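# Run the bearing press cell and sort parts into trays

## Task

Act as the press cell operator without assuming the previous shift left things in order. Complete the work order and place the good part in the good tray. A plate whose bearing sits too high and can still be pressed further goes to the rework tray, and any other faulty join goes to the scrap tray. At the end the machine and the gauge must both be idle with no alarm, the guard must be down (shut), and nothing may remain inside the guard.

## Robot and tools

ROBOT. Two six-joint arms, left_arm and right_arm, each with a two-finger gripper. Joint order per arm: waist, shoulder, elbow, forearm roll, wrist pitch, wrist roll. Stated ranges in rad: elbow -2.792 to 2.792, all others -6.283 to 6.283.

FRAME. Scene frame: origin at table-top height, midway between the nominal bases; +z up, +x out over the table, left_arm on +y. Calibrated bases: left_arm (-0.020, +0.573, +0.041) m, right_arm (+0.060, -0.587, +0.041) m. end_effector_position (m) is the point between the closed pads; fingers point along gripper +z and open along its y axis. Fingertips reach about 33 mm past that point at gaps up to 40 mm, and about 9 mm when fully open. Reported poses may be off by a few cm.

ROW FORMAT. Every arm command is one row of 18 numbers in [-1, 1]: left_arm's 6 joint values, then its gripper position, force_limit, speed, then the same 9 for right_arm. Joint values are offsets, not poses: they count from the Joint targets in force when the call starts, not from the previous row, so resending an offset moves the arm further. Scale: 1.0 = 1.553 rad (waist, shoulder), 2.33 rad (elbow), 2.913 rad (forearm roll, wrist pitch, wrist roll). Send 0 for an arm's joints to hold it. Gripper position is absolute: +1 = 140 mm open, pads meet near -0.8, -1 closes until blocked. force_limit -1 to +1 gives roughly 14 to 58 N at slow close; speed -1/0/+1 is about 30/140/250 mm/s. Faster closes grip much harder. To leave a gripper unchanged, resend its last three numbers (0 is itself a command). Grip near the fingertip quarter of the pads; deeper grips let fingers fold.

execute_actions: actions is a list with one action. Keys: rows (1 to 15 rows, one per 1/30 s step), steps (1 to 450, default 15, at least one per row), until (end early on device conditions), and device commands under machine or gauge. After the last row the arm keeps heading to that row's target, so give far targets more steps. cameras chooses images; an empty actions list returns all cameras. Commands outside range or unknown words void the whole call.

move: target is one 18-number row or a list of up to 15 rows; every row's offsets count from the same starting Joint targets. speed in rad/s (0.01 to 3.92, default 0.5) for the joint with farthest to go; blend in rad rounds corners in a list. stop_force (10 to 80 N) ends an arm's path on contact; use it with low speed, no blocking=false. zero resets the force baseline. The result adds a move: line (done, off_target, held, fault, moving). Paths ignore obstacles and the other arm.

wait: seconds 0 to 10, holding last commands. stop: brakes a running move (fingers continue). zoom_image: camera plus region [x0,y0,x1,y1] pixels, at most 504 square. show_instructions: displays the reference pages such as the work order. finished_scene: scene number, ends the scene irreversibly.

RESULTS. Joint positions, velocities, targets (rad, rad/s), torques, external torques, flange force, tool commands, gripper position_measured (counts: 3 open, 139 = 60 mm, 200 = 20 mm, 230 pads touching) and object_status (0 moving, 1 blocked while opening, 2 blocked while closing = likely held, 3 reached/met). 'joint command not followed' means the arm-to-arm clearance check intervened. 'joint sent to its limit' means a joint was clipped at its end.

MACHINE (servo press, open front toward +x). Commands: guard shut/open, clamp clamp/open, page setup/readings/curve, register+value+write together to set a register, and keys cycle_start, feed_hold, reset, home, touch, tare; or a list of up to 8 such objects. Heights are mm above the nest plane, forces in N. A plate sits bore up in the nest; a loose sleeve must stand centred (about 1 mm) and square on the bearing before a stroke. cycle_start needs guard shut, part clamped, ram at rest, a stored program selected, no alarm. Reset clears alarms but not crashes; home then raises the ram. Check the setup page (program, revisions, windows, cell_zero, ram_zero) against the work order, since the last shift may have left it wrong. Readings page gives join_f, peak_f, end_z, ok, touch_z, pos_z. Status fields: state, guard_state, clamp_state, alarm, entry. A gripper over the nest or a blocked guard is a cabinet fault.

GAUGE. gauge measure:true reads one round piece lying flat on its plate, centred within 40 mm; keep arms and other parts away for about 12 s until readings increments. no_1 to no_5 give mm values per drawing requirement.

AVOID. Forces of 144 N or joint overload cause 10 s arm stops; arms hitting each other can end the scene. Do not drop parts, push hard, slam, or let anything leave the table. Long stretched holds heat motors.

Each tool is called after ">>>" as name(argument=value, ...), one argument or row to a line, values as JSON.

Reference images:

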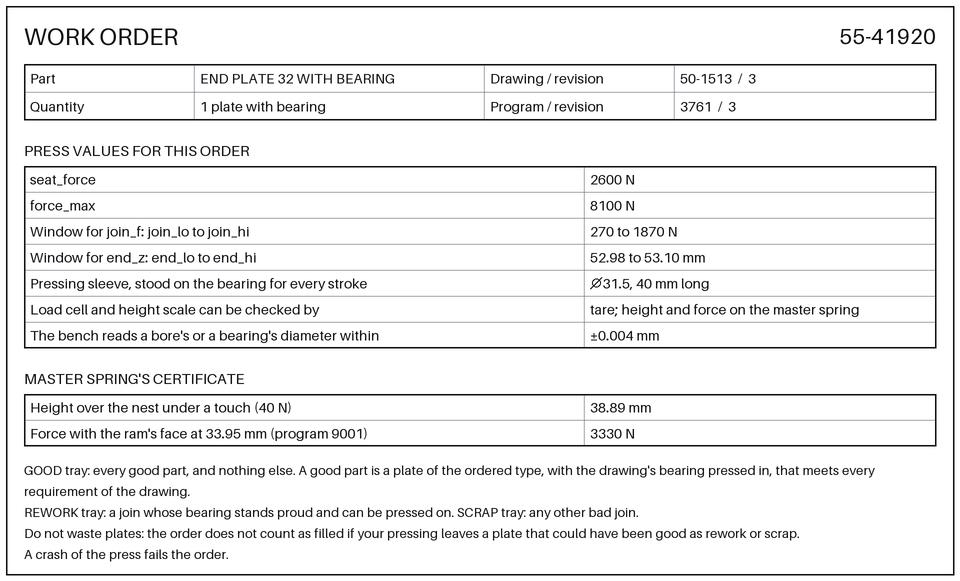

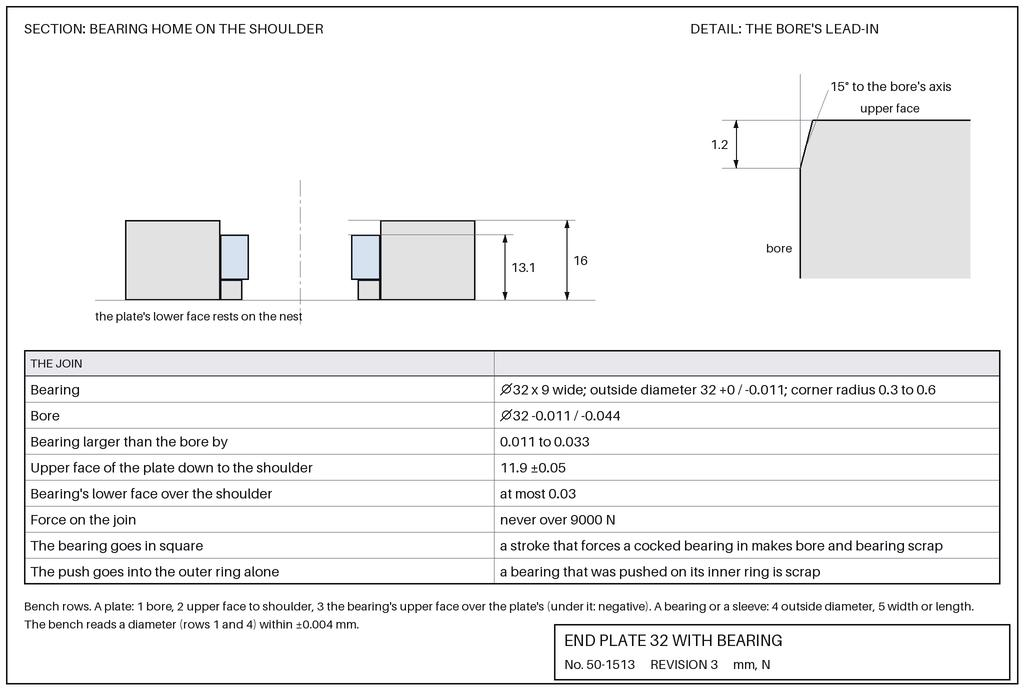

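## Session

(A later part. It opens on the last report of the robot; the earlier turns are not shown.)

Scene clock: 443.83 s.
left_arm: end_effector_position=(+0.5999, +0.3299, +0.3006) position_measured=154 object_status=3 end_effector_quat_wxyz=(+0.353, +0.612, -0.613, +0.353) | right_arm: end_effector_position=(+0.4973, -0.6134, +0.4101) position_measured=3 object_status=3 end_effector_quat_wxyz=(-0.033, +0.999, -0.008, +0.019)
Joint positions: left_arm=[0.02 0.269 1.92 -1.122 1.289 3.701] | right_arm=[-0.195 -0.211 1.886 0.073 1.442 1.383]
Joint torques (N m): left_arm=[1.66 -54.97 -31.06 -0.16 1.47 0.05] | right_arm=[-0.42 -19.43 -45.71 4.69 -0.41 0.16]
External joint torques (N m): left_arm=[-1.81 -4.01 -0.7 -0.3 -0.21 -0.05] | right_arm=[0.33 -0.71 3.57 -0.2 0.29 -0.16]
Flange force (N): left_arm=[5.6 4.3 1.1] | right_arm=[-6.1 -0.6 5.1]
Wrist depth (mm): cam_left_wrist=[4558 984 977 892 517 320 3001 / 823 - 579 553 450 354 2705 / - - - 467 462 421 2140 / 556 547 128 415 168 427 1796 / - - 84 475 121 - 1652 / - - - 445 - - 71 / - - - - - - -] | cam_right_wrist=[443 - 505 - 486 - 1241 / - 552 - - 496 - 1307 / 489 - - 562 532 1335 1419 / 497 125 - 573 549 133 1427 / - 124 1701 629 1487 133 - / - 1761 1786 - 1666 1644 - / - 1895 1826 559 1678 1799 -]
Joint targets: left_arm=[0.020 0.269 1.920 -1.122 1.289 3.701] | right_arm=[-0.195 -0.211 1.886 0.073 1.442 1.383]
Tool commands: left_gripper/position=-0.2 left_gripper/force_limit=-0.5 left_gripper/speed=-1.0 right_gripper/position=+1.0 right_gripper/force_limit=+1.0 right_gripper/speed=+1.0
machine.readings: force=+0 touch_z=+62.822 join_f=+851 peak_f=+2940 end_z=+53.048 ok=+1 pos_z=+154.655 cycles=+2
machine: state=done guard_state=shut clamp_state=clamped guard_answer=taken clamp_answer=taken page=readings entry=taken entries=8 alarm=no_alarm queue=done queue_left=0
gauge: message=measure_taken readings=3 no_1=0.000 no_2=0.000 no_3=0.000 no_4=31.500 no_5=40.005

>>> execute_actions(
  actions=[
    {"machine":{"guard":"open"},"steps":90,"until":{"machine":{"guard_state":"open"}}},
  ],
)

>>> move(
  target=[
    [-0.2133,0.0444,-0.0033,-0.0641,-0.0919,-0.0129,-0.15,-0.5,-1,0,0,0,0,0,0,1,1,1],
    [-0.2562,0.1182,0.0058,-0.1081,-0.1175,0.0381,-0.15,-0.5,-1,0,0,0,0,0,0,1,1,1],
    [-0.3052,0.1414,-0.0094,-0.1268,-0.1353,0.0371,-0.15,-0.5,-1,0,0,0,0,0,0,1,1,1],
  ],
  speed=[0.6,0.3,0.08],
  blend=[0.03,0.01,0],
  cameras=["cam_left_wrist"],
)

Scene clock: 446.47 s.
left_arm: end_effector_position=(+0.5999, +0.3299, +0.3006) position_measured=154 object_status=3 end_effector_quat_wxyz=(+0.353, +0.612, -0.613, +0.353) | right_arm: end_effector_position=(+0.4973, -0.6134, +0.4101) position_measured=3 object_status=3 end_effector_quat_wxyz=(-0.033, +0.999, -0.008, +0.019)
Joint positions: left_arm=[0.02 0.269 1.92 -1.122 1.289 3.701] | right_arm=[-0.195 -0.211 1.886 0.073 1.442 1.383]
Joint torques (N m): left_arm=[1.15 -55.17 -31.1 -0.17 1.51 0.12] | right_arm=[-1.1 -18.81 -45.78 4.66 -0.44 0.11]
External joint torques (N m): left_arm=[-1.32 -3.45 -0.42 -0.28 -0.25 -0.12] | right_arm=[1 -1.33 3.68 -0.16 0.31 -0.11]
Flange force (N): left_arm=[4.7 4.0 0.8] | right_arm=[-6.9 -2.4 5.2]
Wrist depth (mm): cam_left_wrist=[- - 1017 992 447 326 339 / 804 - 741 502 529 355 2413 / 649 618 523 457 464 448 2258 / 574 - - 406 168 424 1908 / - - 84 447 121 - 1598 / - - - - - - 71 / - - - 380 - - -] | cam_right_wrist=[457 517 511 - - - 1293 / 488 558 - - 528 - 1335 / 491 569 - - 532 536 1349 / - 135 - - 562 133 1419 / - 124 1612 - - 133 - / - 1812 1774 - 1623 1634 - / - 1910 1853 555 1712 1623 -]
Joint targets: left_arm=[0.020 0.269 1.920 -1.122 1.289 3.701] | right_arm=[-0.195 -0.211 1.886 0.073 1.442 1.383]
Tool commands: left_gripper/position=-0.2 left_gripper/force_limit=-0.5 left_gripper/speed=-1.0 right_gripper/position=+1.0 right_gripper/force_limit=+1.0 right_gripper/speed=+1.0
machine.readings: force=+0 touch_z=+62.822 join_f=+851 peak_f=+2940 end_z=+53.048 ok=+1 pos_z=+154.655 cycles=+2
machine: state=done guard_state=open clamp_state=clamped guard_answer=taken clamp_answer=taken page=readings entry=taken entries=8 alarm=no_alarm queue=running queue_left=0
gauge: message=measure_taken readings=3 no_1=0.000 no_2=0.000 no_3=0.000 no_4=31.500 no_5=40.005

Scene clock: 448.80 s.
left_arm: end_effector_position=(+0.6003, +0.0177, +0.1680) position_measured=148 object_status=3 end_effector_quat_wxyz=(+0.354, +0.611, -0.613, +0.355) | right_arm: end_effector_position=(+0.4973, -0.6134, +0.4101) position_measured=3 object_status=3 end_effector_quat_wxyz=(-0.033, +0.999, -0.008, +0.019)
Joint positions: left_arm=[-0.454 0.489 1.898 -1.491 0.895 3.809] | right_arm=[-0.195 -0.211 1.886 0.073 1.442 1.383]
Joint torques (N m): left_arm=[1.1 -70.54 -26 -0.96 1.68 0.02] | right_arm=[-0.82 -19.66 -45.84 4.65 -0.47 0.16]
External joint torques (N m): left_arm=[-1.24 -3.65 -0.57 -0.29 -0.22 -0.02] | right_arm=[0.67 -0.35 3.63 -0.15 0.34 -0.17]
Flange force (N): left_arm=[4.2 4.0 -1.5] | right_arm=[-5.4 -1.3 5.3]
Wrist depth (mm): cam_left_wrist=[662 711 676 672 - - 185 / 524 - 316 318 325 316 176 / - 270 278 278 277 259 177 / - 242 241 150 148 232 169 / - 91 96 164 160 - 156 / - - - 160 156 - 70 / - - - 145 144 - 67] | cam_right_wrist=[- 525 - 508 - 481 1260 / - 546 - 495 - 501 1342 / 488 567 555 549 542 1469 1379 / - 125 - - - 133 1444 / - 124 1712 572 - 133 - / - 1774 1812 - 1634 1655 - / - 1895 1812 564 1689 1701 -]
Joint targets: left_arm=[-0.454 0.489 1.898 -1.491 0.895 3.809] | right_arm=[-0.195 -0.211 1.886 0.073 1.442 1.383]
machine.readings: force=+0 touch_z=+62.822 join_f=+851 peak_f=+2940 end_z=+53.048 ok=+1 pos_z=+154.655 cycles=+2
machine: state=done guard_state=open clamp_state=clamped guard_answer=taken clamp_answer=taken page=readings entry=taken entries=8 alarm=no_alarm queue=done queue_left=0
gauge: message=measure_taken readings=3 no_1=0.000 no_2=0.000 no_3=0.000 no_4=31.500 no_5=40.005
move: done
camera_calibration:
cam_left_wrist: T_world_to_cam=[[-0.999552, 0.0207433, -0.0215622, 0.612991], [0.0297793, 0.759555, -0.649761, 0.0849308], [0.00289945, -0.650112, -0.759833, 0.279819], [0, 0, 0, 1]] pos_world=[0.609376, 0.104689, 0.281018]
Images, in order (width x height): cam_left_wrist 896x504.

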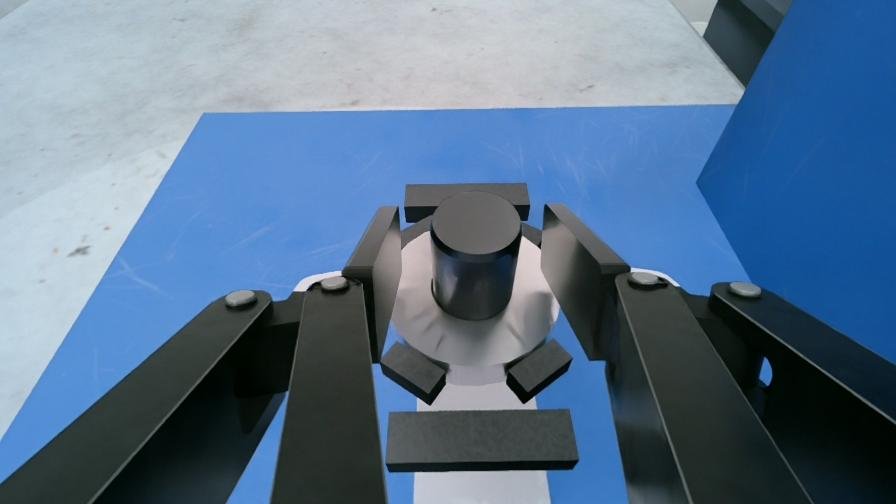

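>>> execute_actions(
  actions=[
    {"rows":[[0,0,0,0,0,0,-1,-0.5,-1,0,0,0,0,0,0,1,1,1]],"steps":75},
  ],
)

>>> move(
  target=[0,-0.0048,-0.001,0.0029,0.0002,-0.0047,-1,-0.5,-1,0,0,0,0,0,0,1,1,1],
  speed=0.01,
)

Scene clock: 452.50 s.
left_arm: end_effector_position=(+0.6003, +0.0177, +0.1680) position_measured=184 object_status=2 end_effector_quat_wxyz=(+0.354, +0.611, -0.613, +0.355) | right_arm: end_effector_position=(+0.4973, -0.6134, +0.4101) position_measured=3 object_status=3 end_effector_quat_wxyz=(-0.033, +0.999, -0.008, +0.019)
Joint positions: left_arm=[-0.454 0.489 1.898 -1.491 0.895 3.809] | right_arm=[-0.195 -0.211 1.886 0.073 1.442 1.383]
Joint torques (N m): left_arm=[0.9 -68.78 -25.6 -0.77 1.28 0.11] | right_arm=[-1.3 -19.13 -45.64 4.67 -0.44 0.17]
External joint torques (N m): left_arm=[-0.98 -6.02 -0.98 -0.49 0.21 -0.11] | right_arm=[1.11 -0.61 3.51 -0.17 0.3 -0.17]
Flange force (N): left_arm=[6.3 5.6 -4.2] | right_arm=[-5.5 -2.3 5.2]
Wrist depth (mm): cam_left_wrist=[633 - 628 600 - - 184 / - 516 537 318 324 304 176 / - 281 279 286 277 259 177 / 366 241 247 149 231 232 186 / - 218 84 161 123 93 170 / - - - 157 146 74 - / - - - 144 - - -] | cam_right_wrist=[- - - 500 - - 1300 / 494 577 - 503 514 - 1307 / 524 577 - - 553 532 1411 / 506 136 - 558 573 133 1469 / - 124 1634 - 645 133 - / - 1749 1971 - 1623 1634 - / - 1839 1867 562 1736 1701 -]
Joint targets: left_arm=[-0.454 0.489 1.898 -1.491 0.895 3.809] | right_arm=[-0.195 -0.211 1.886 0.073 1.442 1.383]
machine.readings: force=+0 touch_z=+62.822 join_f=+851 peak_f=+2940 end_z=+53.048 ok=+1 pos_z=+154.655 cycles=+2
machine: state=done guard_state=open clamp_state=clamped guard_answer=taken clamp_answer=taken page=readings entry=taken entries=8 alarm=no_alarm queue=done queue_left=0
gauge: message=measure_taken readings=3 no_1=0.000 no_2=0.000 no_3=0.000 no_4=31.500 no_5=40.005

Scene clock: 454.10 s.
left_arm: end_effector_position=(+0.6001, +0.0178, +0.1738) position_measured=184 object_status=2 end_effector_quat_wxyz=(+0.354, +0.611, -0.613, +0.354) | right_arm: end_effector_position=(+0.4973, -0.6134, +0.4101) position_measured=3 object_status=3 end_effector_quat_wxyz=(-0.033, +0.999, -0.008, +0.019)
Joint positions: left_arm=[-0.454 0.482 1.896 -1.483 0.895 3.795] | right_arm=[-0.195 -0.211 1.886 0.073 1.442 1.383]
Joint torques (N m): left_arm=[1.24 -72.14 -27.63 -1.41 2.15 0.08] | right_arm=[-0.86 -18.95 -45.7 4.61 -0.45 0.14]
External joint torques (N m): left_arm=[-1.37 -1.75 0.82 0.18 -0.7 -0.08] | right_arm=[0.71 -0.91 3.62 -0.13 0.32 -0.14]
Flange force (N): left_arm=[2.3 4.4 -0.3] | right_arm=[-6.3 -1.5 5.2]
Wrist depth (mm): cam_left_wrist=[663 658 620 628 693 - 176 / - 557 547 520 324 326 176 / - 276 295 287 292 264 176 / 380 248 247 149 152 239 185 / - 224 84 166 123 93 170 / - - - 166 152 74 - / - - - 149 - - -] | cam_right_wrist=[- - - 497 512 - 1287 / 495 - 533 517 504 - 1307 / 491 572 553 - - 529 1357 / - 135 564 - 580 143 1444 / - 124 1523 - 581 133 - / - 1761 1701 - 1623 1655 - / - 1867 1761 554 1736 1689 -]
Joint targets: left_arm=[-0.454 0.482 1.896 -1.483 0.895 3.795] | right_arm=[-0.195 -0.211 1.886 0.073 1.442 1.383]
machine.readings: force=+0 touch_z=+62.822 join_f=+851 peak_f=+2940 end_z=+53.048 ok=+1 pos_z=+154.655 cycles=+2
machine: state=done guard_state=open clamp_state=clamped guard_answer=taken clamp_answer=taken page=readings entry=taken entries=8 alarm=no_alarm queue=done queue_left=0
gauge: message=measure_taken readings=3 no_1=0.000 no_2=0.000 no_3=0.000 no_4=31.500 no_5=40.005
move: done

>>> move(
  target=[
    [0.0927,-0.0934,0.0077,0.0601,0.0433,-0.0453,-1,-0.5,-1,0,0,0,0,0,0,1,1,1],
    [0.3773,-0.3432,0.1223,0.5091,-0.3196,-0.7635,-1,-0.5,-1,0,0,0,0,0,0,1,1,1],
    [0.0914,0.0747,-0.0245,0.5091,-0.425,-0.7635,-1,-0.5,-1,0,0,0,0,0,0,1,1,1],
  ],
  speed=[0.25,0.7,0.5],
  blend=[0.03,0.05,0],
  cameras=["cam_left_wrist"],
)

Scene clock: 463.10 s.
left_arm: end_effector_position=(+0.9410, +0.2953, +0.1147) position_measured=184 object_status=2 end_effector_quat_wxyz=(+0.079, +0.855, -0.137, +0.494) | right_arm: end_effector_position=(+0.4973, -0.6134, +0.4101) position_measured=3 object_status=3 end_effector_quat_wxyz=(-0.033, +0.999, -0.008, +0.019)
Joint positions: left_arm=[-0.312 0.598 1.838 0 -0.343 1.572] | right_arm=[-0.195 -0.211 1.886 0.073 1.442 1.383]
Joint torques (N m): left_arm=[1.44 -84.94 -30.44 3.05 -3.03 0.08] | right_arm=[-0.87 -19.26 -45.79 4.69 -0.44 0.14]
External joint torques (N m): left_arm=[-1.63 -1.86 1.02 -0.28 0.62 -0.09] | right_arm=[0.74 -0.76 3.66 -0.19 0.31 -0.15]
Flange force (N): left_arm=[0.9 3.2 -4.6] | right_arm=[-6.1 -1.6 5.3]
Wrist depth (mm): cam_left_wrist=[2591 2486 2797 2618 2829 - 496 / 2300 2437 414 - - - 407 / 349 - 348 341 347 - 344 / 303 - 311 149 291 - - / - - 84 89 - 92 - / - - - - - 74 - / - - - 212 - - -] | cam_right_wrist=[- 512 - 495 - - 1254 / - 545 539 505 - - 1293 / - - - 536 542 1342 1419 / - 124 560 576 604 133 1444 / - 124 1655 594 - 133 - / - 1701 1749 - 1307 1666 - / - 1839 483 566 1689 1712 -]
Joint targets: left_arm=[-0.312 0.598 1.838 0.000 -0.343 1.572] | right_arm=[-0.195 -0.211 1.886 0.073 1.442 1.383]
machine.readings: force=+0 touch_z=+62.822 join_f=+851 peak_f=+2940 end_z=+53.048 ok=+1 pos_z=+154.655 cycles=+2
machine: state=done guard_state=open clamp_state=clamped guard_answer=taken clamp_answer=taken page=readings entry=taken entries=8 alarm=no_alarm queue=done queue_left=0
gauge: message=measure_taken readings=3 no_1=0.000 no_2=0.000 no_3=0.000 no_4=31.500 no_5=40.005
move: done
camera_calibration:
cam_left_wrist: T_world_to_cam=[[-0.329324, -0.944027, -0.0189508, 0.600566], [-0.714102, 0.262145, -0.649106, 0.676113], [0.617741, -0.200233, -0.760462, -0.292631], [0, 0, 0, 1]] pos_world=[0.861364, 0.331116, 0.227715]
Images, in order (width x height): cam_left_wrist 896x504.

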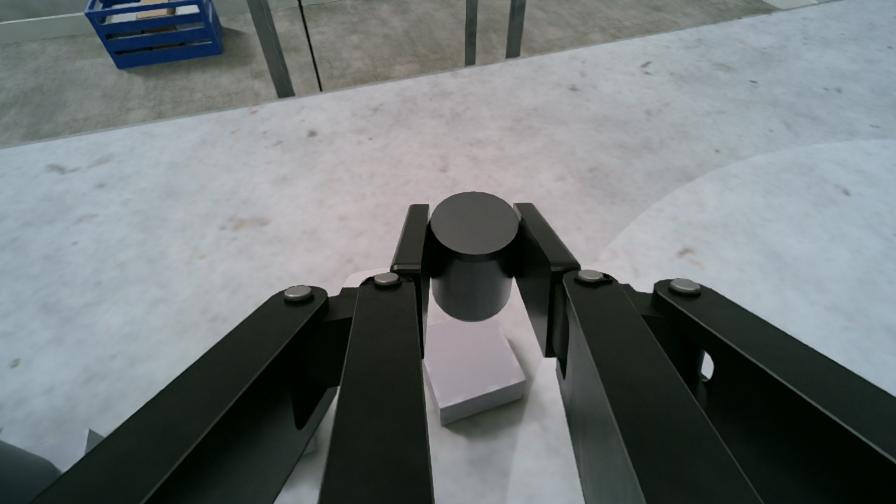

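>>> move(
  target=[0,0.0453,0.0041,0,-0.0271,0,-1,-0.5,-1,0,0,0,0,0,0,1,1,1],
  speed=0.06,
)

>>> move(
  target=[0,0.0048,0.0004,0,-0.003,0,-1,-0.5,-1,0,0,0,0,0,0,1,1,1],
  speed=0.01,
  stop_force=12,
  cameras=["cam_left_wrist"],
)

Scene clock: 465.37 s.
left_arm: end_effector_position=(+0.9408, +0.2953, +0.0609) position_measured=184 object_status=2 end_effector_quat_wxyz=(+0.079, +0.855, -0.137, +0.494) | right_arm: end_effector_position=(+0.4973, -0.6134, +0.4101) position_measured=3 object_status=3 end_effector_quat_wxyz=(-0.033, +0.999, -0.008, +0.019)
Joint positions: left_arm=[-0.312 0.668 1.848 0 -0.422 1.572] | right_arm=[-0.195 -0.211 1.886 0.073 1.442 1.383]
Joint torques (N m): left_arm=[1.64 -88.01 -27.89 2.8 -3.03 0.06] | right_arm=[-1.01 -19.23 -45.88 4.63 -0.41 0.11]
External joint torques (N m): left_arm=[-1.81 -2.15 1.08 -0.29 0.62 -0.07] | right_arm=[0.92 -1.05 3.68 -0.12 0.29 -0.11]
Flange force (N): left_arm=[1.4 3.5 -5.1] | right_arm=[-6.5 -2.1 5.3]
Wrist depth (mm): cam_left_wrist=[2486 2591 3371 381 - - - / 315 314 300 - - 312 297 / - 263 276 - 261 - - / - - 228 149 153 221 223 / - - 84 157 - 93 201 / - - - 175 - 74 - / - - - 161 - - -] | cam_right_wrist=[509 532 - - 482 - 1254 / 485 - - 516 - - 1314 / - - - 535 516 1379 1387 / - 136 - - 543 143 1496 / - 124 1655 - - 133 - / - 1736 1736 - 1592 1602 - / - 1853 1826 563 1867 1689 -]
Joint targets: left_arm=[-0.312 0.668 1.848 0.000 -0.422 1.572] | right_arm=[-0.195 -0.211 1.886 0.073 1.442 1.383]
machine.readings: force=+0 touch_z=+62.822 join_f=+851 peak_f=+2940 end_z=+53.048 ok=+1 pos_z=+154.655 cycles=+2
machine: state=done guard_state=open clamp_state=clamped guard_answer=taken clamp_answer=taken page=readings entry=taken entries=8 alarm=no_alarm queue=done queue_left=0
gauge: message=measure_taken readings=3 no_1=0.000 no_2=0.000 no_3=0.000 no_4=31.500 no_5=40.005
move: done

Scene clock: 466.83 s.
left_arm: end_effector_position=(+0.9409, +0.2953, +0.0575) position_measured=184 object_status=2 end_effector_quat_wxyz=(+0.079, +0.855, -0.137, +0.494) | right_arm: end_effector_position=(+0.4973, -0.6134, +0.4101) position_measured=3 object_status=3 end_effector_quat_wxyz=(-0.033, +0.999, -0.008, +0.019)
Joint positions: left_arm=[-0.312 0.673 1.849 0 -0.428 1.572] | right_arm=[-0.195 -0.211 1.886 0.073 1.442 1.383]
Joint torques (N m): left_arm=[1.83 -67.89 -18.52 2.61 2.38 -0.06] | right_arm=[-0.86 -19.31 -46.2 4.64 -0.42 0.13]
External joint torques (N m): left_arm=[-2.05 -22.07 -8.09 -0.12 -4.79 0.06] | right_arm=[0.79 -0.98 4.11 -0.14 0.3 -0.13]
Flange force (N): left_arm=[15.8 3.8 -20.4] | right_arm=[-7.0 -1.8 6.0]
Wrist depth (mm): cam_left_wrist=[2564 2390 - - 382 377 - / 329 - 332 309 - 293 - / - - - 259 - 266 250 / 227 - - 149 152 217 230 / 199 - 84 157 - 93 191 / - - - 176 - 74 - / - - - 161 - - -] | cam_right_wrist=[- 518 515 - 490 480 1260 / 465 541 - 517 519 - 1328 / 482 562 535 - - 1701 1419 / - 136 567 575 557 143 1435 / - 124 1678 591 - 133 - / - 1712 1736 - 1678 1602 - / - 1774 1774 558 1724 1724 -]
Joint targets: left_arm=[-0.312 0.673 1.849 0.000 -0.428 1.572] | right_arm=[-0.195 -0.211 1.886 0.073 1.442 1.383]
machine.readings: force=+0 touch_z=+62.822 join_f=+851 peak_f=+2940 end_z=+53.048 ok=+1 pos_z=+154.655 cycles=+2
machine: state=done guard_state=open clamp_state=clamped guard_answer=taken clamp_answer=taken page=readings entry=taken entries=8 alarm=no_alarm queue=done queue_left=0
gauge: message=measure_taken readings=3 no_1=0.000 no_2=0.000 no_3=0.000 no_4=31.500 no_5=40.005
move: contact (left_arm)
camera_calibration:
cam_left_wrist: T_world_to_cam=[[-0.329263, -0.944049, -0.018883, 0.599395], [-0.714402, 0.262144, -0.648776, 0.639179], [0.617427, -0.200128, -0.760745, -0.335708], [0, 0, 0, 1]] pos_world=[0.861265, 0.331116, 0.170614]
Images, in order (width x height): cam_left_wrist 896x504.

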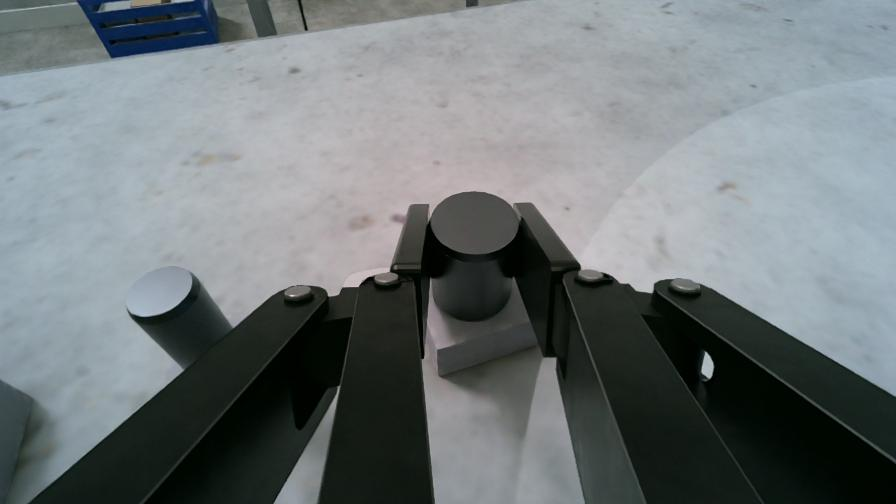

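>>> execute_actions(
  actions=[
    {"rows":[[0,0,0,0,0,0,-0.2,-0.5,-1,0,0,0,0,0,0,1,1,1]],"steps":28,"machine":{"clamp":"open"}},
  ],
)

>>> move(
  target=[
    [-0.0039,-0.0541,0.0545,0,-0.0141,0,-0.2,-0.5,-1,0,0,0,0,0,0,1,1,1],
    [0.2853,-0.4662,0.1425,0,0.1346,0,-0.2,-0.5,-1,0,0,0,0,0,0,1,1,1],
  ],
  speed=[0.1,0.7],
  blend=[0.02,0],
  cameras=["cam_high","cam_left_wrist"],
)

Scene clock: 469.07 s.
left_arm: end_effector_position=(+0.9409, +0.2953, +0.0575) position_measured=154 object_status=3 end_effector_quat_wxyz=(+0.079, +0.855, -0.137, +0.494) | right_arm: end_effector_position=(+0.4973, -0.6134, +0.4101) position_measured=3 object_status=3 end_effector_quat_wxyz=(-0.033, +0.999, -0.008, +0.019)
Joint positions: left_arm=[-0.312 0.673 1.849 0 -0.428 1.572] | right_arm=[-0.195 -0.211 1.886 0.073 1.442 1.383]
Joint torques (N m): left_arm=[1.21 -85.7 -26.02 2.77 -2.27 0.07] | right_arm=[-0.61 -19.06 -45.71 4.66 -0.42 0.11]
External joint torques (N m): left_arm=[-1.42 -4.41 -0.61 -0.27 -0.13 -0.07] | right_arm=[0.5 -1.05 3.58 -0.16 0.3 -0.12]
Flange force (N): left_arm=[3.5 2.8 -5.7] | right_arm=[-6.5 -1.1 5.1]
Wrist depth (mm): cam_left_wrist=[2511 2461 380 380 375 373 - / 311 308 308 316 308 301 298 / 258 273 260 253 248 268 256 / 232 220 232 149 168 - 227 / 193 - 84 171 172 - 82 / - - - 175 - - 71 / - - - 162 155 - -] | cam_right_wrist=[- 521 - 508 480 478 1357 / - - - - - - 1267 / - - 559 540 - 1542 1335 / - 135 - 580 553 133 - / - 124 1666 - - 133 - / - 1761 1761 - 1666 1612 - / - 1839 507 558 1774 1736 -]
Joint targets: left_arm=[-0.312 0.673 1.849 0.000 -0.428 1.572] | right_arm=[-0.195 -0.211 1.886 0.073 1.442 1.383]
machine.readings: force=+0 touch_z=+62.822 join_f=+851 peak_f=+2940 end_z=+53.048 ok=+1 pos_z=+154.655 cycles=+2
machine: state=idle guard_state=open clamp_state=between guard_answer=taken clamp_answer=taken page=readings entry=taken entries=8 alarm=no_alarm queue=running queue_left=0
gauge: message=measure_taken readings=3 no_1=0.000 no_2=0.000 no_3=0.000 no_4=31.500 no_5=40.005

Scene clock: 471.67 s.
left_arm: end_effector_position=(+0.7005, +0.7000, +0.3504) position_measured=154 object_status=3 end_effector_quat_wxyz=(-0.032, +0.864, +0.055, +0.499) | right_arm: end_effector_position=(+0.4973, -0.6134, +0.4101) position_measured=3 object_status=3 end_effector_quat_wxyz=(-0.033, +0.999, -0.008, +0.019)
Joint positions: left_arm=[0.131 -0.051 2.181 0 -0.036 1.572] | right_arm=[-0.195 -0.211 1.886 0.073 1.442 1.383]
Joint torques (N m): left_arm=[1.47 -28.8 -37.35 3.85 -2.26 0.06] | right_arm=[-0.74 -18.93 -45.64 4.65 -0.41 0.12]
External joint torques (N m): left_arm=[-1.64 -3.27 -0.33 -0.22 -0.14 -0.06] | right_arm=[0.61 -1.04 3.62 -0.16 0.28 -0.12]
Flange force (N): left_arm=[0.0 0.0 0.0] | right_arm=[-6.5 -1.4 5.2]
Wrist depth (mm): cam_left_wrist=[3282 3567 3907 518 3282 3238 2735 / 2862 2797 2797 564 - 2705 2735 / 2344 2300 2197 691 728 - 737 / 1969 1985 622 559 140 - - / 1771 - 84 535 - - 498 / - - - - - - 71 / - - - - - - -] | cam_right_wrist=[489 521 495 500 - - 1280 / 493 - 509 507 517 493 1335 / 496 573 - - - 1461 1335 / 497 136 606 - 558 133 1826 / - 124 1644 593 597 133 - / - 1749 1774 - 1701 1612 - / - 1955 1839 562 1712 1736 -]
Joint targets: left_arm=[0.131 -0.051 2.181 0.000 -0.036 1.572] | right_arm=[-0.195 -0.211 1.886 0.073 1.442 1.383]
machine.readings: force=+0 touch_z=+62.822 join_f=+851 peak_f=+2940 end_z=+53.048 ok=+1 pos_z=+154.655 cycles=+2
machine: state=idle guard_state=open clamp_state=open guard_answer=taken clamp_answer=taken page=readings entry=taken entries=8 alarm=no_alarm queue=done queue_left=0
gauge: message=measure_taken readings=3 no_1=0.000 no_2=0.000 no_3=0.000 no_4=31.500 no_5=40.005
move: done
camera_calibration:
cam_left_wrist: T_world_to_cam=[[0.107304, -0.994046, -0.0189171, 0.637053], [-0.75781, -0.0694569, -0.648768, 0.813956], [0.643591, 0.0839511, -0.760751, -0.100696], [0, 0, 0, 1]] pos_world=[0.613273, 0.698248, 0.463514]
Images, in order (width x height): cam_high 896x504, cam_left_wrist 896x504.

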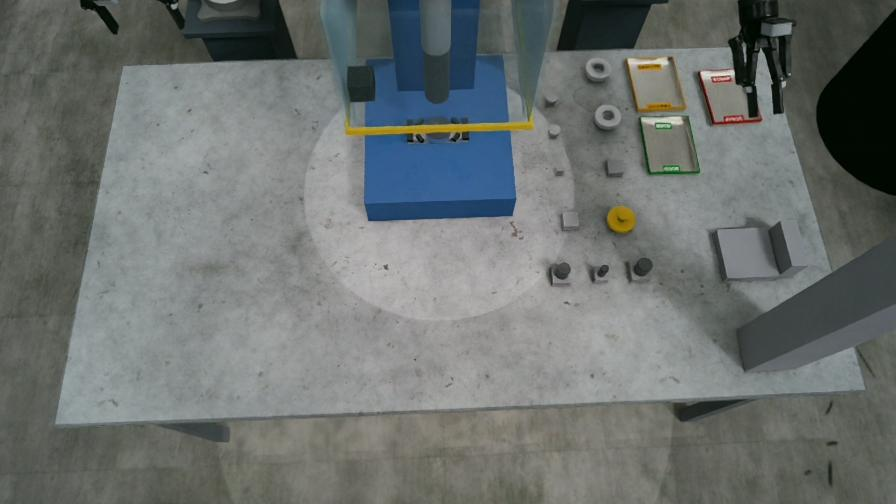

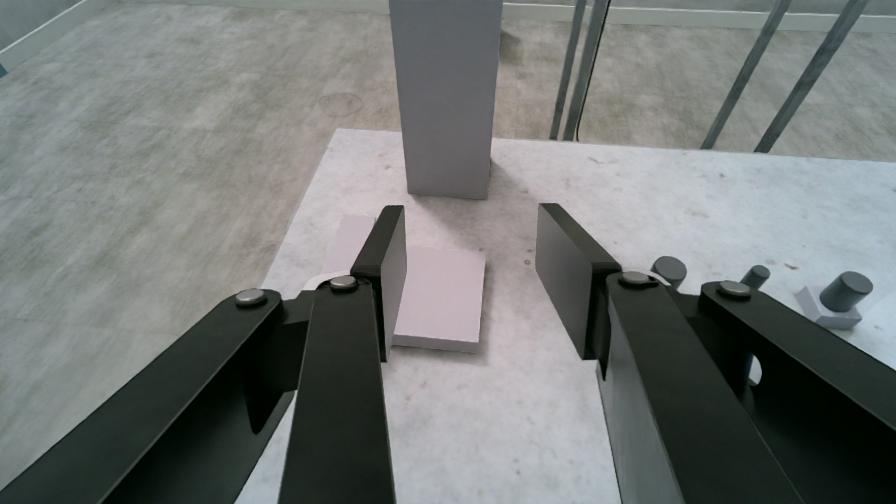

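>>> move(
  target=[
    [-0.284,0.2498,-0.1146,-0.449,0.3629,0.7178,0.3,0,-1,0,0,0,0,0,0,1,1,1],
    [-0.3271,0.3243,-0.1053,-0.4938,0.3371,0.7693,0.3,0,-1,0,0,0,0,0,0,1,1,1],
    [-0.3786,0.3642,-0.1179,-0.5222,0.3176,0.7828,0.3,0,-1,0,0,0,0,0,0,1,1,1],
  ],
  speed=[0.7,0.3,0.08],
  blend=[0.03,0.01,0],
  cameras=["cam_left_wrist"],
)

>>> execute_actions(
  actions=[
    {"rows":[[0,0,0,0,0,0,-1,0,-1,0,0,0,0,0,0,1,1,1]],"steps":75},
  ],
)

Scene clock: 477.47 s.
left_arm: end_effector_position=(+0.5999, +0.0159, +0.1479) position_measured=91 object_status=3 end_effector_quat_wxyz=(+0.353, +0.611, -0.613, +0.355) | right_arm: end_effector_position=(+0.4973, -0.6134, +0.4101) position_measured=3 object_status=3 end_effector_quat_wxyz=(-0.033, +0.999, -0.008, +0.019)
Joint positions: left_arm=[-0.457 0.514 1.906 -1.521 0.889 3.852] | right_arm=[-0.195 -0.211 1.886 0.073 1.442 1.383]
Joint torques (N m): left_arm=[1.13 -71.34 -24.8 -0.97 1.8 0.07] | right_arm=[-1.01 -19.28 -45.51 4.61 -0.43 0.12]
External joint torques (N m): left_arm=[-1.26 -4.24 -0.71 -0.31 -0.26 -0.07] | right_arm=[0.94 -1.1 3.31 -0.1 0.3 -0.12]
Flange force (N): left_arm=[5.1 4.3 -2.0] | right_arm=[-6.1 -2.2 4.7]
Wrist depth (mm): cam_left_wrist=[643 571 615 557 594 615 184 / - 502 294 293 291 280 176 / - 248 248 199 238 236 176 / - 214 148 168 164 205 185 / - 90 178 148 177 112 86 / - - 163 142 159 - - / - - 151 119 121 - -] | cam_right_wrist=[- - - 493 485 476 1260 / 488 - - 518 - 515 1321 / - 572 554 - - 1372 1372 / - 135 - - 569 133 1469 / - 125 1644 577 - 133 - / - 1761 1666 - 1644 1644 - / - 1839 1826 558 1678 1678 -]
Joint targets: left_arm=[-0.457 0.514 1.906 -1.521 0.889 3.852] | right_arm=[-0.195 -0.211 1.886 0.073 1.442 1.383]
machine.readings: force=+0 touch_z=+62.822 join_f=+851 peak_f=+2940 end_z=+53.048 ok=+1 pos_z=+154.655 cycles=+2
machine: state=idle guard_state=open clamp_state=open guard_answer=taken clamp_answer=taken page=readings entry=taken entries=8 alarm=no_alarm queue=done queue_left=0
gauge: message=measure_taken readings=3 no_1=0.000 no_2=0.000 no_3=0.000 no_4=31.500 no_5=40.005
move: done
camera_calibration:
cam_left_wrist: T_world_to_cam=[[-0.999575, 0.0194157, -0.0217356, 0.612294], [0.0288823, 0.759735, -0.649591, 0.0737358], [0.00390107, -0.649943, -0.759973, 0.262787], [0, 0, 0, 1]] pos_world=[0.608879, 0.102889, 0.260917]
Images, in order (width x height): cam_left_wrist 896x504.

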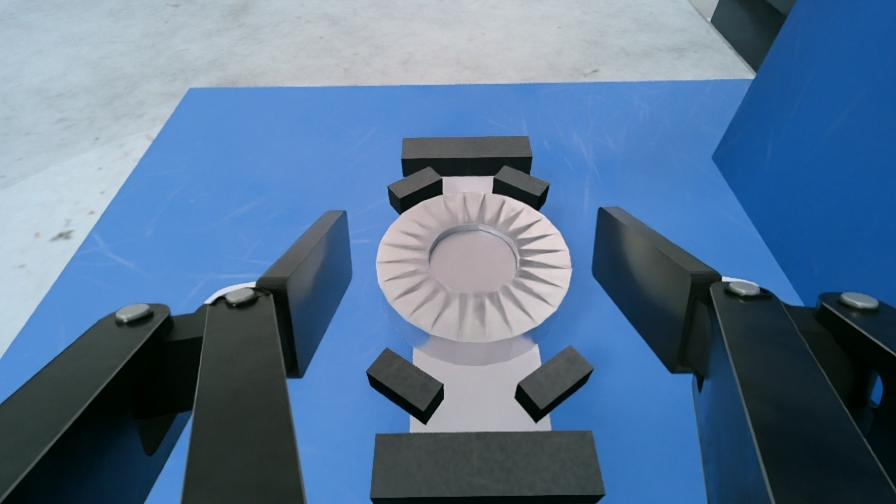

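Scene clock: 480.17 s.
left_arm: end_effector_position=(+0.5999, +0.0159, +0.1478) position_measured=127 object_status=2 end_effector_quat_wxyz=(+0.353, +0.611, -0.613, +0.355) | right_arm: end_effector_position=(+0.4973, -0.6134, +0.4101) position_measured=3 object_status=3 end_effector_quat_wxyz=(-0.033, +0.999, -0.008, +0.019)
Joint positions: left_arm=[-0.457 0.514 1.906 -1.521 0.889 3.852] | right_arm=[-0.195 -0.211 1.886 0.073 1.442 1.383]
Joint torques (N m): left_arm=[-0.51 -67.55 -22.95 -0.31 1.06 0.11] | right_arm=[-1.3 -18.7 -45.87 4.64 -0.46 0.14]
External joint torques (N m): left_arm=[0.37 -7.89 -2.41 -0.97 0.48 -0.12] | right_arm=[1.14 -1.15 3.83 -0.16 0.33 -0.14]
Flange force (N): left_arm=[7.8 4.1 -6.5] | right_arm=[-6.8 -2.6 5.5]
Wrist depth (mm): cam_left_wrist=[589 593 638 - - - 184 / 512 468 294 294 293 279 176 / - 248 247 209 237 237 176 / 213 214 158 168 155 211 185 / 193 90 108 148 145 91 86 / - 77 163 142 152 - - / - - - 119 119 - -] | cam_right_wrist=[466 - - 542 484 485 1273 / 466 510 - 528 502 477 1321 / 480 - - 540 - 1314 1372 / - 136 - 573 - 133 1427 / - 124 1678 - 1910 133 - / - 1736 1761 609 1655 1689 - / - 1925 1774 569 1678 1678 -]
Joint targets: left_arm=[-0.457 0.514 1.906 -1.521 0.889 3.852] | right_arm=[-0.195 -0.211 1.886 0.073 1.442 1.383]
machine.readings: force=+0 touch_z=+62.822 join_f=+851 peak_f=+2940 end_z=+53.048 ok=+1 pos_z=+154.655 cycles=+2
machine: state=idle guard_state=open clamp_state=open guard_answer=taken clamp_answer=taken page=readings entry=taken entries=8 alarm=no_alarm queue=done queue_left=0
gauge: message=measure_taken readings=3 no_1=0.000 no_2=0.000 no_3=0.000 no_4=31.500 no_5=40.005

>>> move(
  target=[
    [0,-0.0203,-0.0043,0.0123,0.001,-0.0198,-1,0,-1,0,0,0,0,0,0,1,1,1],
    [0.0947,-0.114,0.0034,0.0731,0.0453,-0.0649,-1,0,-1,0,0,0,0,0,0,1,1,1],
    [0.3786,-0.3638,0.118,0.5221,-0.3175,-0.783,-1,0,-1,0,0,0,0,0,0,1,1,1],
    [0.3844,0.0148,0.064,0.5221,-0.4762,-0.783,-1,0,-1,0,0,0,0,0,0,1,1,1],
    [0.3859,0.0547,0.0197,0.5221,-0.4619,-0.783,-1,0,-1,0,0,0,0,0,0,1,1,1],
  ],
  speed=[0.05,0.25,0.65,0.5,0.12],
  blend=[0.01,0.05,0.05,0.02,0],
)

>>> move(
  target=[0,0.0236,0.0012,0,-0.0135,0,-1,0,-1,0,0,0,0,0,0,1,1,1],
  speed=0.02,
  stop_force=12,
  cameras=["cam_left_wrist"],
)

Scene clock: 488.80 s.
left_arm: end_effector_position=(+0.9154, +0.7384, +0.0747) position_measured=127 object_status=2 end_effector_quat_wxyz=(-0.035, +0.864, +0.060, +0.498) | right_arm: end_effector_position=(+0.4973, -0.6134, +0.4101) position_measured=3 object_status=3 end_effector_quat_wxyz=(-0.033, +0.999, -0.008, +0.019)
Joint positions: left_arm=[0.143 0.599 1.952 0 -0.456 1.571] | right_arm=[-0.195 -0.211 1.886 0.073 1.442 1.383]
Joint torques (N m): left_arm=[1.3 -80.41 -25.91 2.64 -2.74 0.06] | right_arm=[-0.98 -19.24 -45.59 4.6 -0.39 0.12]
External joint torques (N m): left_arm=[-1.62 -2.3 0.35 -0.26 0.35 -0.06] | right_arm=[0.9 -1.15 3.34 -0.1 0.26 -0.13]
Flange force (N): left_arm=[2.0 3.2 -4.1] | right_arm=[-6.2 -2.1 4.8]
Wrist depth (mm): cam_left_wrist=[2797 2765 410 286 291 2862 2646 / 2001 2197 - 315 315 331 331 / 1796 163 - 278 285 284 280 / 141 141 143 166 154 253 255 / 127 89 108 148 148 92 81 / - 76 168 167 167 - - / - - 151 154 151 - -] | cam_right_wrist=[527 - - - 480 475 1205 / - 539 519 517 - 489 1307 / 483 549 - 513 519 1372 1357 / 513 135 587 - 547 142 1427 / - 124 598 - 1444 133 - / - 1812 1761 - 1572 1612 - / - 1895 509 559 1749 1736 -]
Joint targets: left_arm=[0.143 0.599 1.952 0.000 -0.456 1.571] | right_arm=[-0.195 -0.211 1.886 0.073 1.442 1.383]
machine.readings: force=+0 touch_z=+62.822 join_f=+851 peak_f=+2940 end_z=+53.048 ok=+1 pos_z=+154.655 cycles=+2
machine: state=idle guard_state=open clamp_state=open guard_answer=taken clamp_answer=taken page=readings entry=taken entries=8 alarm=no_alarm queue=done queue_left=0
gauge: message=measure_taken readings=3 no_1=0.000 no_2=0.000 no_3=0.000 no_4=31.500 no_5=40.005
move: done

Scene clock: 491.30 s.
left_arm: end_effector_position=(+0.9155, +0.7384, +0.0535) position_measured=127 object_status=2 end_effector_quat_wxyz=(-0.035, +0.864, +0.060, +0.499) | right_arm: end_effector_position=(+0.4973, -0.6134, +0.4101) position_measured=3 object_status=3 end_effector_quat_wxyz=(-0.033, +0.999, -0.008, +0.019)
Joint positions: left_arm=[0.143 0.63 1.954 0 -0.49 1.571] | right_arm=[-0.195 -0.211 1.886 0.073 1.442 1.383]
Joint torques (N m): left_arm=[1.47 -64.22 -16.7 2.24 2.26 -0.4] | right_arm=[-1.22 -19.26 -45.74 4.65 -0.44 0.15]
External joint torques (N m): left_arm=[-1.72 -20.85 -7.94 0.04 -4.67 0.4] | right_arm=[1.14 -1.09 3.58 -0.15 0.32 -0.15]
Flange force (N): left_arm=[16.8 3.6 -19.1] | right_arm=[-6.4 -2.5 5.1]
Wrist depth (mm): cam_left_wrist=[2735 383 373 285 283 2930 390 / 2237 - - 300 306 302 - / 132 - 215 186 248 251 - / - - 143 168 154 203 217 / - 89 108 148 148 92 81 / - 76 146 146 148 - - / - - - 134 129 - -] | cam_right_wrist=[- - - 504 - 479 1260 / 496 - - 513 510 - 1342 / 502 - 584 - - 529 1387 / 519 125 577 554 553 142 1427 / - 124 1786 - 1419 133 - / - 1724 1666 - 1623 1644 - / - 1867 1736 557 1666 1724 -]
Joint targets: left_arm=[0.143 0.630 1.954 0.000 -0.490 1.571] | right_arm=[-0.195 -0.211 1.886 0.073 1.442 1.383]
machine.readings: force=+0 touch_z=+62.822 join_f=+851 peak_f=+2940 end_z=+53.048 ok=+1 pos_z=+154.655 cycles=+2
machine: state=idle guard_state=open clamp_state=open guard_answer=taken clamp_answer=taken page=readings entry=taken entries=8 alarm=no_alarm queue=done queue_left=0
gauge: message=measure_taken readings=3 no_1=0.000 no_2=0.000 no_3=0.000 no_4=31.500 no_5=40.005
move: contact (left_arm)
camera_calibration:
cam_left_wrist: T_world_to_cam=[[0.119138, -0.992709, -0.018294, 0.63467], [-0.757534, -0.078972, -0.648001, 0.793645], [0.641832, 0.0910596, -0.76142, -0.471725], [0, 0, 0, 1]] pos_world=[0.828369, 0.735674, 0.166712]
Images, in order (width x height): cam_left_wrist 896x504.

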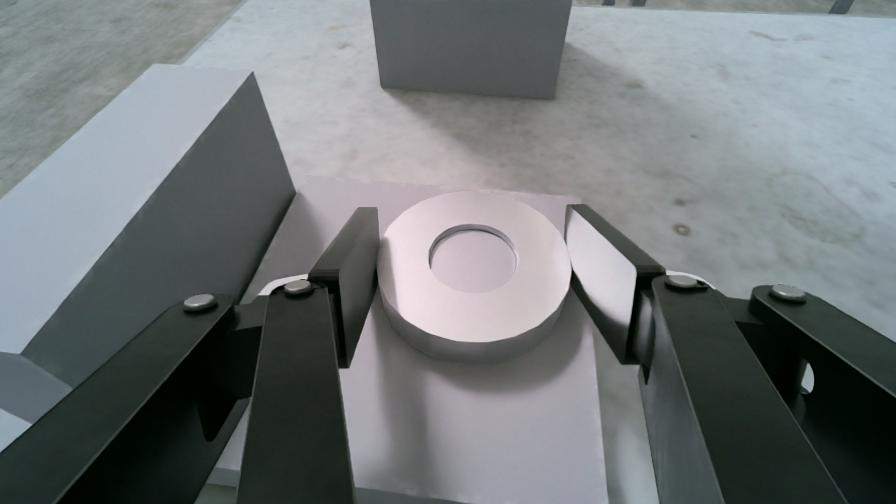

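Release, retreat to P3, shut guard meanwhile, measure.

>>> execute_actions(
  actions=[
    {"rows":[[0,0,0,0,0,0,0.25,0,-1,0,0,0,0,0,0,1,1,1]],"steps":28,"machine":{"guard":"shut"}},
  ],
)

>>> move(
  target=[
    [-0.0013,-0.06,0.0434,0,-0.003,0,0.25,0,-1,0,0,0,0,0,0,1,1,1],
    [-0.0077,-0.4385,0.0974,0,0.1559,0,0.25,0,-1,0,0,0,0,0,0,1,1,1],
  ],
  speed=[0.1,0.7],
  blend=[0.02,0],
)

>>> execute_actions(
  actions=[
    {"gauge":{"measure":true},"steps":450,"until":{"gauge":{"readings":[">",3]}}},
  ],
)

Scene clock: 493.10 s.
left_arm: end_effector_position=(+0.9155, +0.7384, +0.0535) position_measured=98 object_status=3 end_effector_quat_wxyz=(-0.035, +0.864, +0.060, +0.499) | right_arm: end_effector_position=(+0.4973, -0.6134, +0.4101) position_measured=3 object_status=3 end_effector_quat_wxyz=(-0.033, +0.999, -0.008, +0.019)
Joint positions: left_arm=[0.143 0.63 1.954 0 -0.49 1.571] | right_arm=[-0.195 -0.211 1.886 0.073 1.442 1.383]
Joint torques (N m): left_arm=[1.19 -80.06 -23.71 2.53 -2.25 0.05] | right_arm=[-0.82 -18.87 -45.85 4.66 -0.45 0.1]
External joint torques (N m): left_arm=[-1.45 -4.4 -0.62 -0.27 -0.13 -0.05] | right_arm=[0.64 -0.82 3.81 -0.18 0.31 -0.1]
Flange force (N): left_arm=[4.0 3.0 -5.7] | right_arm=[-6.4 -1.5 5.5]
Wrist depth (mm): cam_left_wrist=[- - 371 285 285 2862 361 / 2237 155 - 307 299 299 298 / - 142 208 184 252 251 257 / - 146 143 167 161 211 212 / - 87 139 148 155 107 86 / - - 145 145 151 - - / - - 134 134 131 - -] | cam_right_wrist=[476 519 - 495 494 - 1248 / 490 548 534 - 507 542 1335 / 479 569 537 - 536 523 1411 / 489 135 543 - 547 143 1435 / - 124 1867 - 2019 133 - / - 1786 1799 - 1644 1623 - / - 1881 1839 563 1678 1689 -]
Joint targets: left_arm=[0.143 0.630 1.954 0.000 -0.490 1.571] | right_arm=[-0.195 -0.211 1.886 0.073 1.442 1.383]
machine.readings: force=+0 touch_z=+62.822 join_f=+851 peak_f=+2940 end_z=+53.048 ok=+1 pos_z=+154.655 cycles=+2
machine: state=idle guard_state=between clamp_state=open guard_answer=taken clamp_answer=taken page=readings entry=taken entries=8 alarm=no_alarm queue=running queue_left=0
gauge: message=measure_taken readings=3 no_1=0.000 no_2=0.000 no_3=0.000 no_4=31.500 no_5=40.005

Scene clock: 495.37 s.
left_arm: end_effector_position=(+0.7005, +0.6996, +0.3495) position_measured=98 object_status=3 end_effector_quat_wxyz=(-0.031, +0.864, +0.055, +0.499) | right_arm: end_effector_position=(+0.4973, -0.6134, +0.4101) position_measured=3 object_status=3 end_effector_quat_wxyz=(-0.033, +0.999, -0.008, +0.019)
Joint positions: left_arm=[0.131 -0.051 2.181 0 -0.036 1.571] | right_arm=[-0.195 -0.211 1.886 0.073 1.442 1.383]
Joint torques (N m): left_arm=[1.29 -29.22 -37.22 3.85 -2.22 0.05] | right_arm=[-0.6 -19.02 -45.82 4.67 -0.43 0.13]
External joint torques (N m): left_arm=[-1.52 -2.56 -0.34 -0.24 -0.16 -0.05] | right_arm=[0.48 -1.02 3.74 -0.18 0.31 -0.13]
Flange force (N): left_arm=[0.0 0.0 0.0] | right_arm=[-6.7 -1.1 5.3]
Wrist depth (mm): cam_left_wrist=[3282 3371 3418 515 3196 3371 3238 / 2735 2675 5237 567 2564 2618 2862 / 2300 2300 2461 614 711 718 - / - - 139 554 143 614 622 / 1796 88 119 523 540 107 86 / - - 499 500 - - - / - - - - 449 - -] | cam_right_wrist=[449 - - 491 487 474 1254 / 522 533 524 - 505 501 1314 / 500 - - - 524 533 1379 / - 125 - 571 - 133 1435 / - 124 2035 - - 133 - / - 1724 1812 594 1689 1634 - / - 1839 1839 555 1839 1724 -]
Joint targets: left_arm=[0.131 -0.051 2.181 0.000 -0.036 1.571] | right_arm=[-0.195 -0.211 1.886 0.073 1.442 1.383]
machine.readings: force=+0 touch_z=+62.822 join_f=+851 peak_f=+2940 end_z=+53.048 ok=+1 pos_z=+154.655 cycles=+2
machine: state=idle guard_state=shut clamp_state=open guard_answer=taken clamp_answer=taken page=readings entry=taken entries=8 alarm=no_alarm queue=done queue_left=0
gauge: message=measure_taken readings=3 no_1=0.000 no_2=0.000 no_3=0.000 no_4=31.500 no_5=40.005
move: done

Scene clock: 507.57 s.
left_arm: end_effector_position=(+0.7005, +0.6996, +0.3497) position_measured=98 object_status=3 end_effector_quat_wxyz=(-0.031, +0.864, +0.055, +0.499) | right_arm: end_effector_position=(+0.4973, -0.6134, +0.4101) position_measured=3 object_status=3 end_effector_quat_wxyz=(-0.033, +0.999, -0.008, +0.019)
Joint positions: left_arm=[0.131 -0.051 2.181 0 -0.036 1.571] | right_arm=[-0.195 -0.211 1.886 0.073 1.442 1.383]
Joint torques (N m): left_arm=[1.21 -29.03 -37.17 3.93 -2.25 0.06] | right_arm=[-0.86 -19.16 -45.68 4.59 -0.42 0.11]
External joint torques (N m): left_arm=[-1.33 -3.24 -0.37 -0.32 -0.13 -0.06] | right_arm=[0.75 -0.93 3.51 -0.09 0.29 -0.11]
Flange force (N): left_arm=[0.0 0.0 0.0] | right_arm=[-6.1 -1.7 5.1]
Wrist depth (mm): cam_left_wrist=[3326 3567 3371 502 3418 3418 3155 / 2735 2735 2735 - 2537 2591 2797 / 2279 2390 2300 658 715 722 715 / 1969 1985 139 553 143 612 586 / - 88 119 516 - 107 86 / - - - 482 - - - / - - - 447 - - -] | cam_right_wrist=[488 522 - 481 492 485 1267 / 460 - - - - 506 1307 / 481 536 - 551 531 1461 1395 / - 135 572 577 - 133 1452 / - 124 1712 581 1314 133 - / - 1853 1736 - 1689 1602 - / - 1925 1786 555 1749 1712 -]
Joint targets: left_arm=[0.131 -0.051 2.181 0.000 -0.036 1.571] | right_arm=[-0.195 -0.211 1.886 0.073 1.442 1.383]
Tool commands: left_gripper/position=+0.25 left_gripper/force_limit=+0.0 left_gripper/speed=-1.0 right_gripper/position=+1.0 right_gripper/force_limit=+1.0 right_gripper/speed=+1.0
machine.readings: force=+0 touch_z=+62.822 join_f=+851 peak_f=+2940 end_z=+53.048 ok=+1 pos_z=+154.655 cycles=+2
machine: state=idle guard_state=shut clamp_state=open guard_answer=taken clamp_answer=taken page=readings entry=taken entries=8 alarm=no_alarm queue=done queue_left=0
gauge: message=measure_taken readings=4 no_1=0.000 no_2=0.000 no_3=-2.900 no_4=0.000 no_5=0.000

>>> move(
  target=[
    [0.0058,0.3786,-0.054,0,-0.1586,0,0.25,0,-1,0,0,0,0,0,0,1,1,1],
    [0.0077,0.4385,-0.0974,0,-0.1559,0,0.25,0,-1,0,0,0,0,0,0,1,1,1],
  ],
  speed=[0.5,0.1],
  blend=[0.02,0],
)

>>> execute_actions(
  actions=[
    {"rows":[[0,0,0,0,0,0,-1,0,-1,0,0,0,0,0,0,1,1,1]],"steps":60},
  ],
)

>>> move(
  target=[
    [0.0006,-0.0605,-0.0056,0,0.0374,0,-1,0,-1,0,0,0,0,0,0,1,1,1],
    [-0.0077,-0.4385,0.0974,0,0.1559,0,-1,0,-1,0,0,0,0,0,0,1,1,1],
    [0.2233,-0.1341,-0.0622,-0.2995,0.7119,0.813,-1,0,-1,0,0,0,0,0,0,1,1,1],
    [0.2233,-0.0451,-0.0371,-0.3021,0.6687,0.8647,-1,0,-1,0,0,0,0,0,0,1,1,1],
    [0.2233,0.0293,-0.0313,-0.3078,0.6407,0.8997,-1,0,-1,0,0,0,0,0,0,1,1,1],
  ],
  speed=[0.06,0.5,0.7,0.25,0.12],
  blend=[0.02,0.05,0.03,0.02,0],
  cameras=["cam_left_wrist","cam_high"],
)

Scene clock: 512.30 s.
left_arm: end_effector_position=(+0.9155, +0.7384, +0.0535) position_measured=98 object_status=3 end_effector_quat_wxyz=(-0.035, +0.864, +0.060, +0.499) | right_arm: end_effector_position=(+0.4973, -0.6134, +0.4101) position_measured=3 object_status=3 end_effector_quat_wxyz=(-0.033, +0.999, -0.008, +0.019)
Joint positions: left_arm=[0.143 0.63 1.954 0 -0.49 1.571] | right_arm=[-0.195 -0.211 1.886 0.073 1.442 1.383]
Joint torques (N m): left_arm=[1.24 -80.64 -23.89 2.53 -2.23 0.04] | right_arm=[-1.34 -19.13 -45.76 4.65 -0.48 0.1]
External joint torques (N m): left_arm=[-1.51 -4.01 -0.54 -0.27 -0.16 -0.04] | right_arm=[1.24 -1.1 3.54 -0.14 0.35 -0.1]
Flange force (N): left_arm=[3.6 3.1 -5.3] | right_arm=[-6.3 -2.9 5.0]
Wrist depth (mm): cam_left_wrist=[2829 - 356 285 336 374 365 / 2197 163 - - 298 - - / 131 144 212 208 - 251 - / - 149 143 168 160 217 - / - 87 139 148 155 107 86 / - - 145 145 151 - - / - - 134 134 128 - -] | cam_right_wrist=[424 - 510 - - - 1182 / - 549 525 - - - 1300 / - 543 - - - - 1387 / 488 135 601 - - 133 1572 / - 124 1689 - 1533 143 - / - 1749 1749 601 1623 1655 - / - 1881 1839 555 1666 1612 -]
Joint targets: left_arm=[0.143 0.630 1.954 0.000 -0.490 1.571] | right_arm=[-0.195 -0.211 1.886 0.073 1.442 1.383]
machine.readings: force=+0 touch_z=+62.822 join_f=+851 peak_f=+2940 end_z=+53.048 ok=+1 pos_z=+154.655 cycles=+2
machine: state=idle guard_state=shut clamp_state=open guard_answer=taken clamp_answer=taken page=readings entry=taken entries=8 alarm=no_alarm queue=done queue_left=0
gauge: message=measure_taken readings=4 no_1=0.000 no_2=0.000 no_3=-2.900 no_4=0.000 no_5=0.000
move: done

Scene clock: 514.50 s.
left_arm: end_effector_position=(+0.9155, +0.7384, +0.0535) position_measured=127 object_status=2 end_effector_quat_wxyz=(-0.035, +0.864, +0.060, +0.499) | right_arm: end_effector_position=(+0.4973, -0.6134, +0.4101) position_measured=3 object_status=3 end_effector_quat_wxyz=(-0.033, +0.999, -0.008, +0.019)
Joint positions: left_arm=[0.143 0.63 1.954 0 -0.49 1.571] | right_arm=[-0.195 -0.211 1.886 0.073 1.442 1.383]
Joint torques (N m): left_arm=[0.86 -75.78 -22.57 2.59 -1.18 0.05] | right_arm=[-0.99 -19.03 -45.74 4.68 -0.47 0.05]
External joint torques (N m): left_arm=[-1.18 -8.16 -1.63 -0.34 -1.18 -0.05] | right_arm=[0.83 -0.81 3.61 -0.18 0.34 -0.05]
Flange force (N): left_arm=[6.2 2.9 -9.9] | right_arm=[-6.0 -2.0 5.2]
Wrist depth (mm): cam_left_wrist=[2675 2511 347 285 277 357 3115 / 2322 - 303 - - - 292 / 131 144 209 184 207 244 - / - 139 143 168 155 216 211 / - 89 108 148 148 92 86 / - 77 145 145 148 - - / - - - 134 129 - -] | cam_right_wrist=[422 522 515 - 477 - 1254 / 456 - 529 - - - 1321 / 484 558 563 - 512 537 1395 / 502 135 587 - 559 143 1427 / - 124 1623 - 584 133 - / - 1736 1799 - 1533 1666 - / - 1867 1786 567 1712 1736 -]
Joint targets: left_arm=[0.143 0.630 1.954 0.000 -0.490 1.571] | right_arm=[-0.195 -0.211 1.886 0.073 1.442 1.383]
machine.readings: force=+0 touch_z=+62.822 join_f=+851 peak_f=+2940 end_z=+53.048 ok=+1 pos_z=+154.655 cycles=+2
machine: state=idle guard_state=shut clamp_state=open guard_answer=taken clamp_answer=taken page=readings entry=taken entries=8 alarm=no_alarm queue=done queue_left=0
gauge: message=measure_taken readings=4 no_1=0.000 no_2=0.000 no_3=-2.900 no_4=0.000 no_5=0.000

Scene clock: 522.73 s.
left_arm: end_effector_position=(+0.5803, +0.6404, +0.0451) position_measured=127 object_status=2 end_effector_quat_wxyz=(+0.354, +0.612, -0.612, +0.354) | right_arm: end_effector_position=(+0.4973, -0.6134, +0.4101) position_measured=3 object_status=3 end_effector_quat_wxyz=(-0.033, +0.999, -0.008, +0.019)
Joint positions: left_arm=[0.49 0.676 1.881 -0.897 1.376 4.192] | right_arm=[-0.195 -0.211 1.886 0.073 1.442 1.383]
Joint torques (N m): left_arm=[1.53 -79.68 -18.64 0.35 2.77 0.06] | right_arm=[-0.91 -19.06 -45.88 4.7 -0.44 0.19]
External joint torques (N m): left_arm=[-1.83 -3.08 -0.37 -0.06 -0.7 -0.06] | right_arm=[0.8 -1.01 3.79 -0.2 0.32 -0.19]
Flange force (N): left_arm=[5.3 0.7 1.7] | right_arm=[-6.7 -1.6 5.4]
Wrist depth (mm): cam_left_wrist=[268 - 354 - 267 349 267 / 273 - 269 - 252 298 270 / - 236 224 216 223 222 227 / 216 204 157 167 155 198 203 / - 89 108 148 147 92 87 / - 76 161 160 160 - - / - - - 142 141 - -] | cam_right_wrist=[436 518 497 - - - 1254 / 486 - - - 513 504 1328 / 488 566 - - - 1293 1411 / 535 135 - 587 551 133 1452 / - 124 613 - - 133 - / - 1799 1749 - - 1655 - / - 1812 629 566 1655 1634 -]
Joint targets: left_arm=[0.490 0.676 1.881 -0.897 1.376 4.192] | right_arm=[-0.195 -0.211 1.886 0.073 1.442 1.383]
machine.readings: force=+0 touch_z=+62.822 join_f=+851 peak_f=+2940 end_z=+53.048 ok=+1 pos_z=+154.655 cycles=+2
machine: state=idle guard_state=shut clamp_state=open guard_answer=taken clamp_answer=taken page=readings entry=taken entries=8 alarm=no_alarm queue=done queue_left=0
gauge: message=measure_taken readings=4 no_1=0.000 no_2=0.000 no_3=-2.900 no_4=0.000 no_5=0.000
move: done
camera_calibration:
cam_left_wrist: T_world_to_cam=[[-0.999656, 0.0188633, -0.0182221, 0.578546], [0.026178, 0.760166, -0.649202, -0.46558], [0.00160574, -0.649455, -0.760398, 0.591701], [0, 0, 0, 1]] pos_world=[0.589584, 0.727288, 0.158216]
Images, in order (width x height): cam_high 896x504, cam_left_wrist 896x504.

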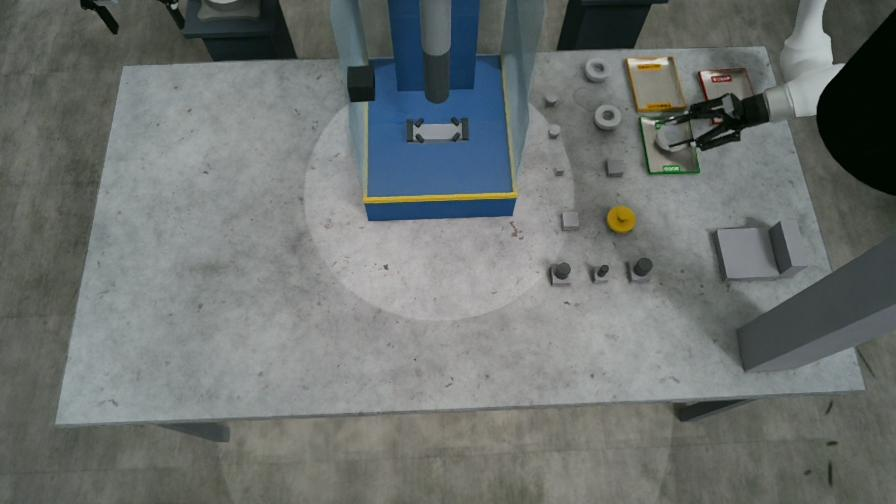

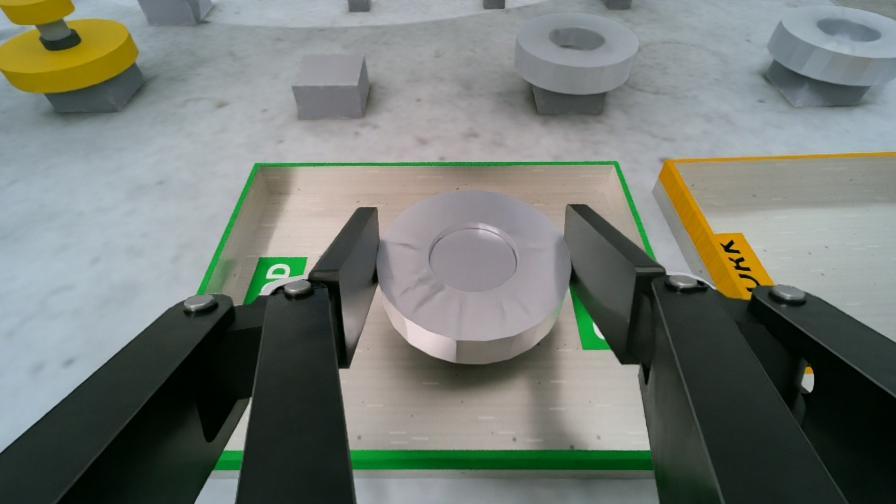

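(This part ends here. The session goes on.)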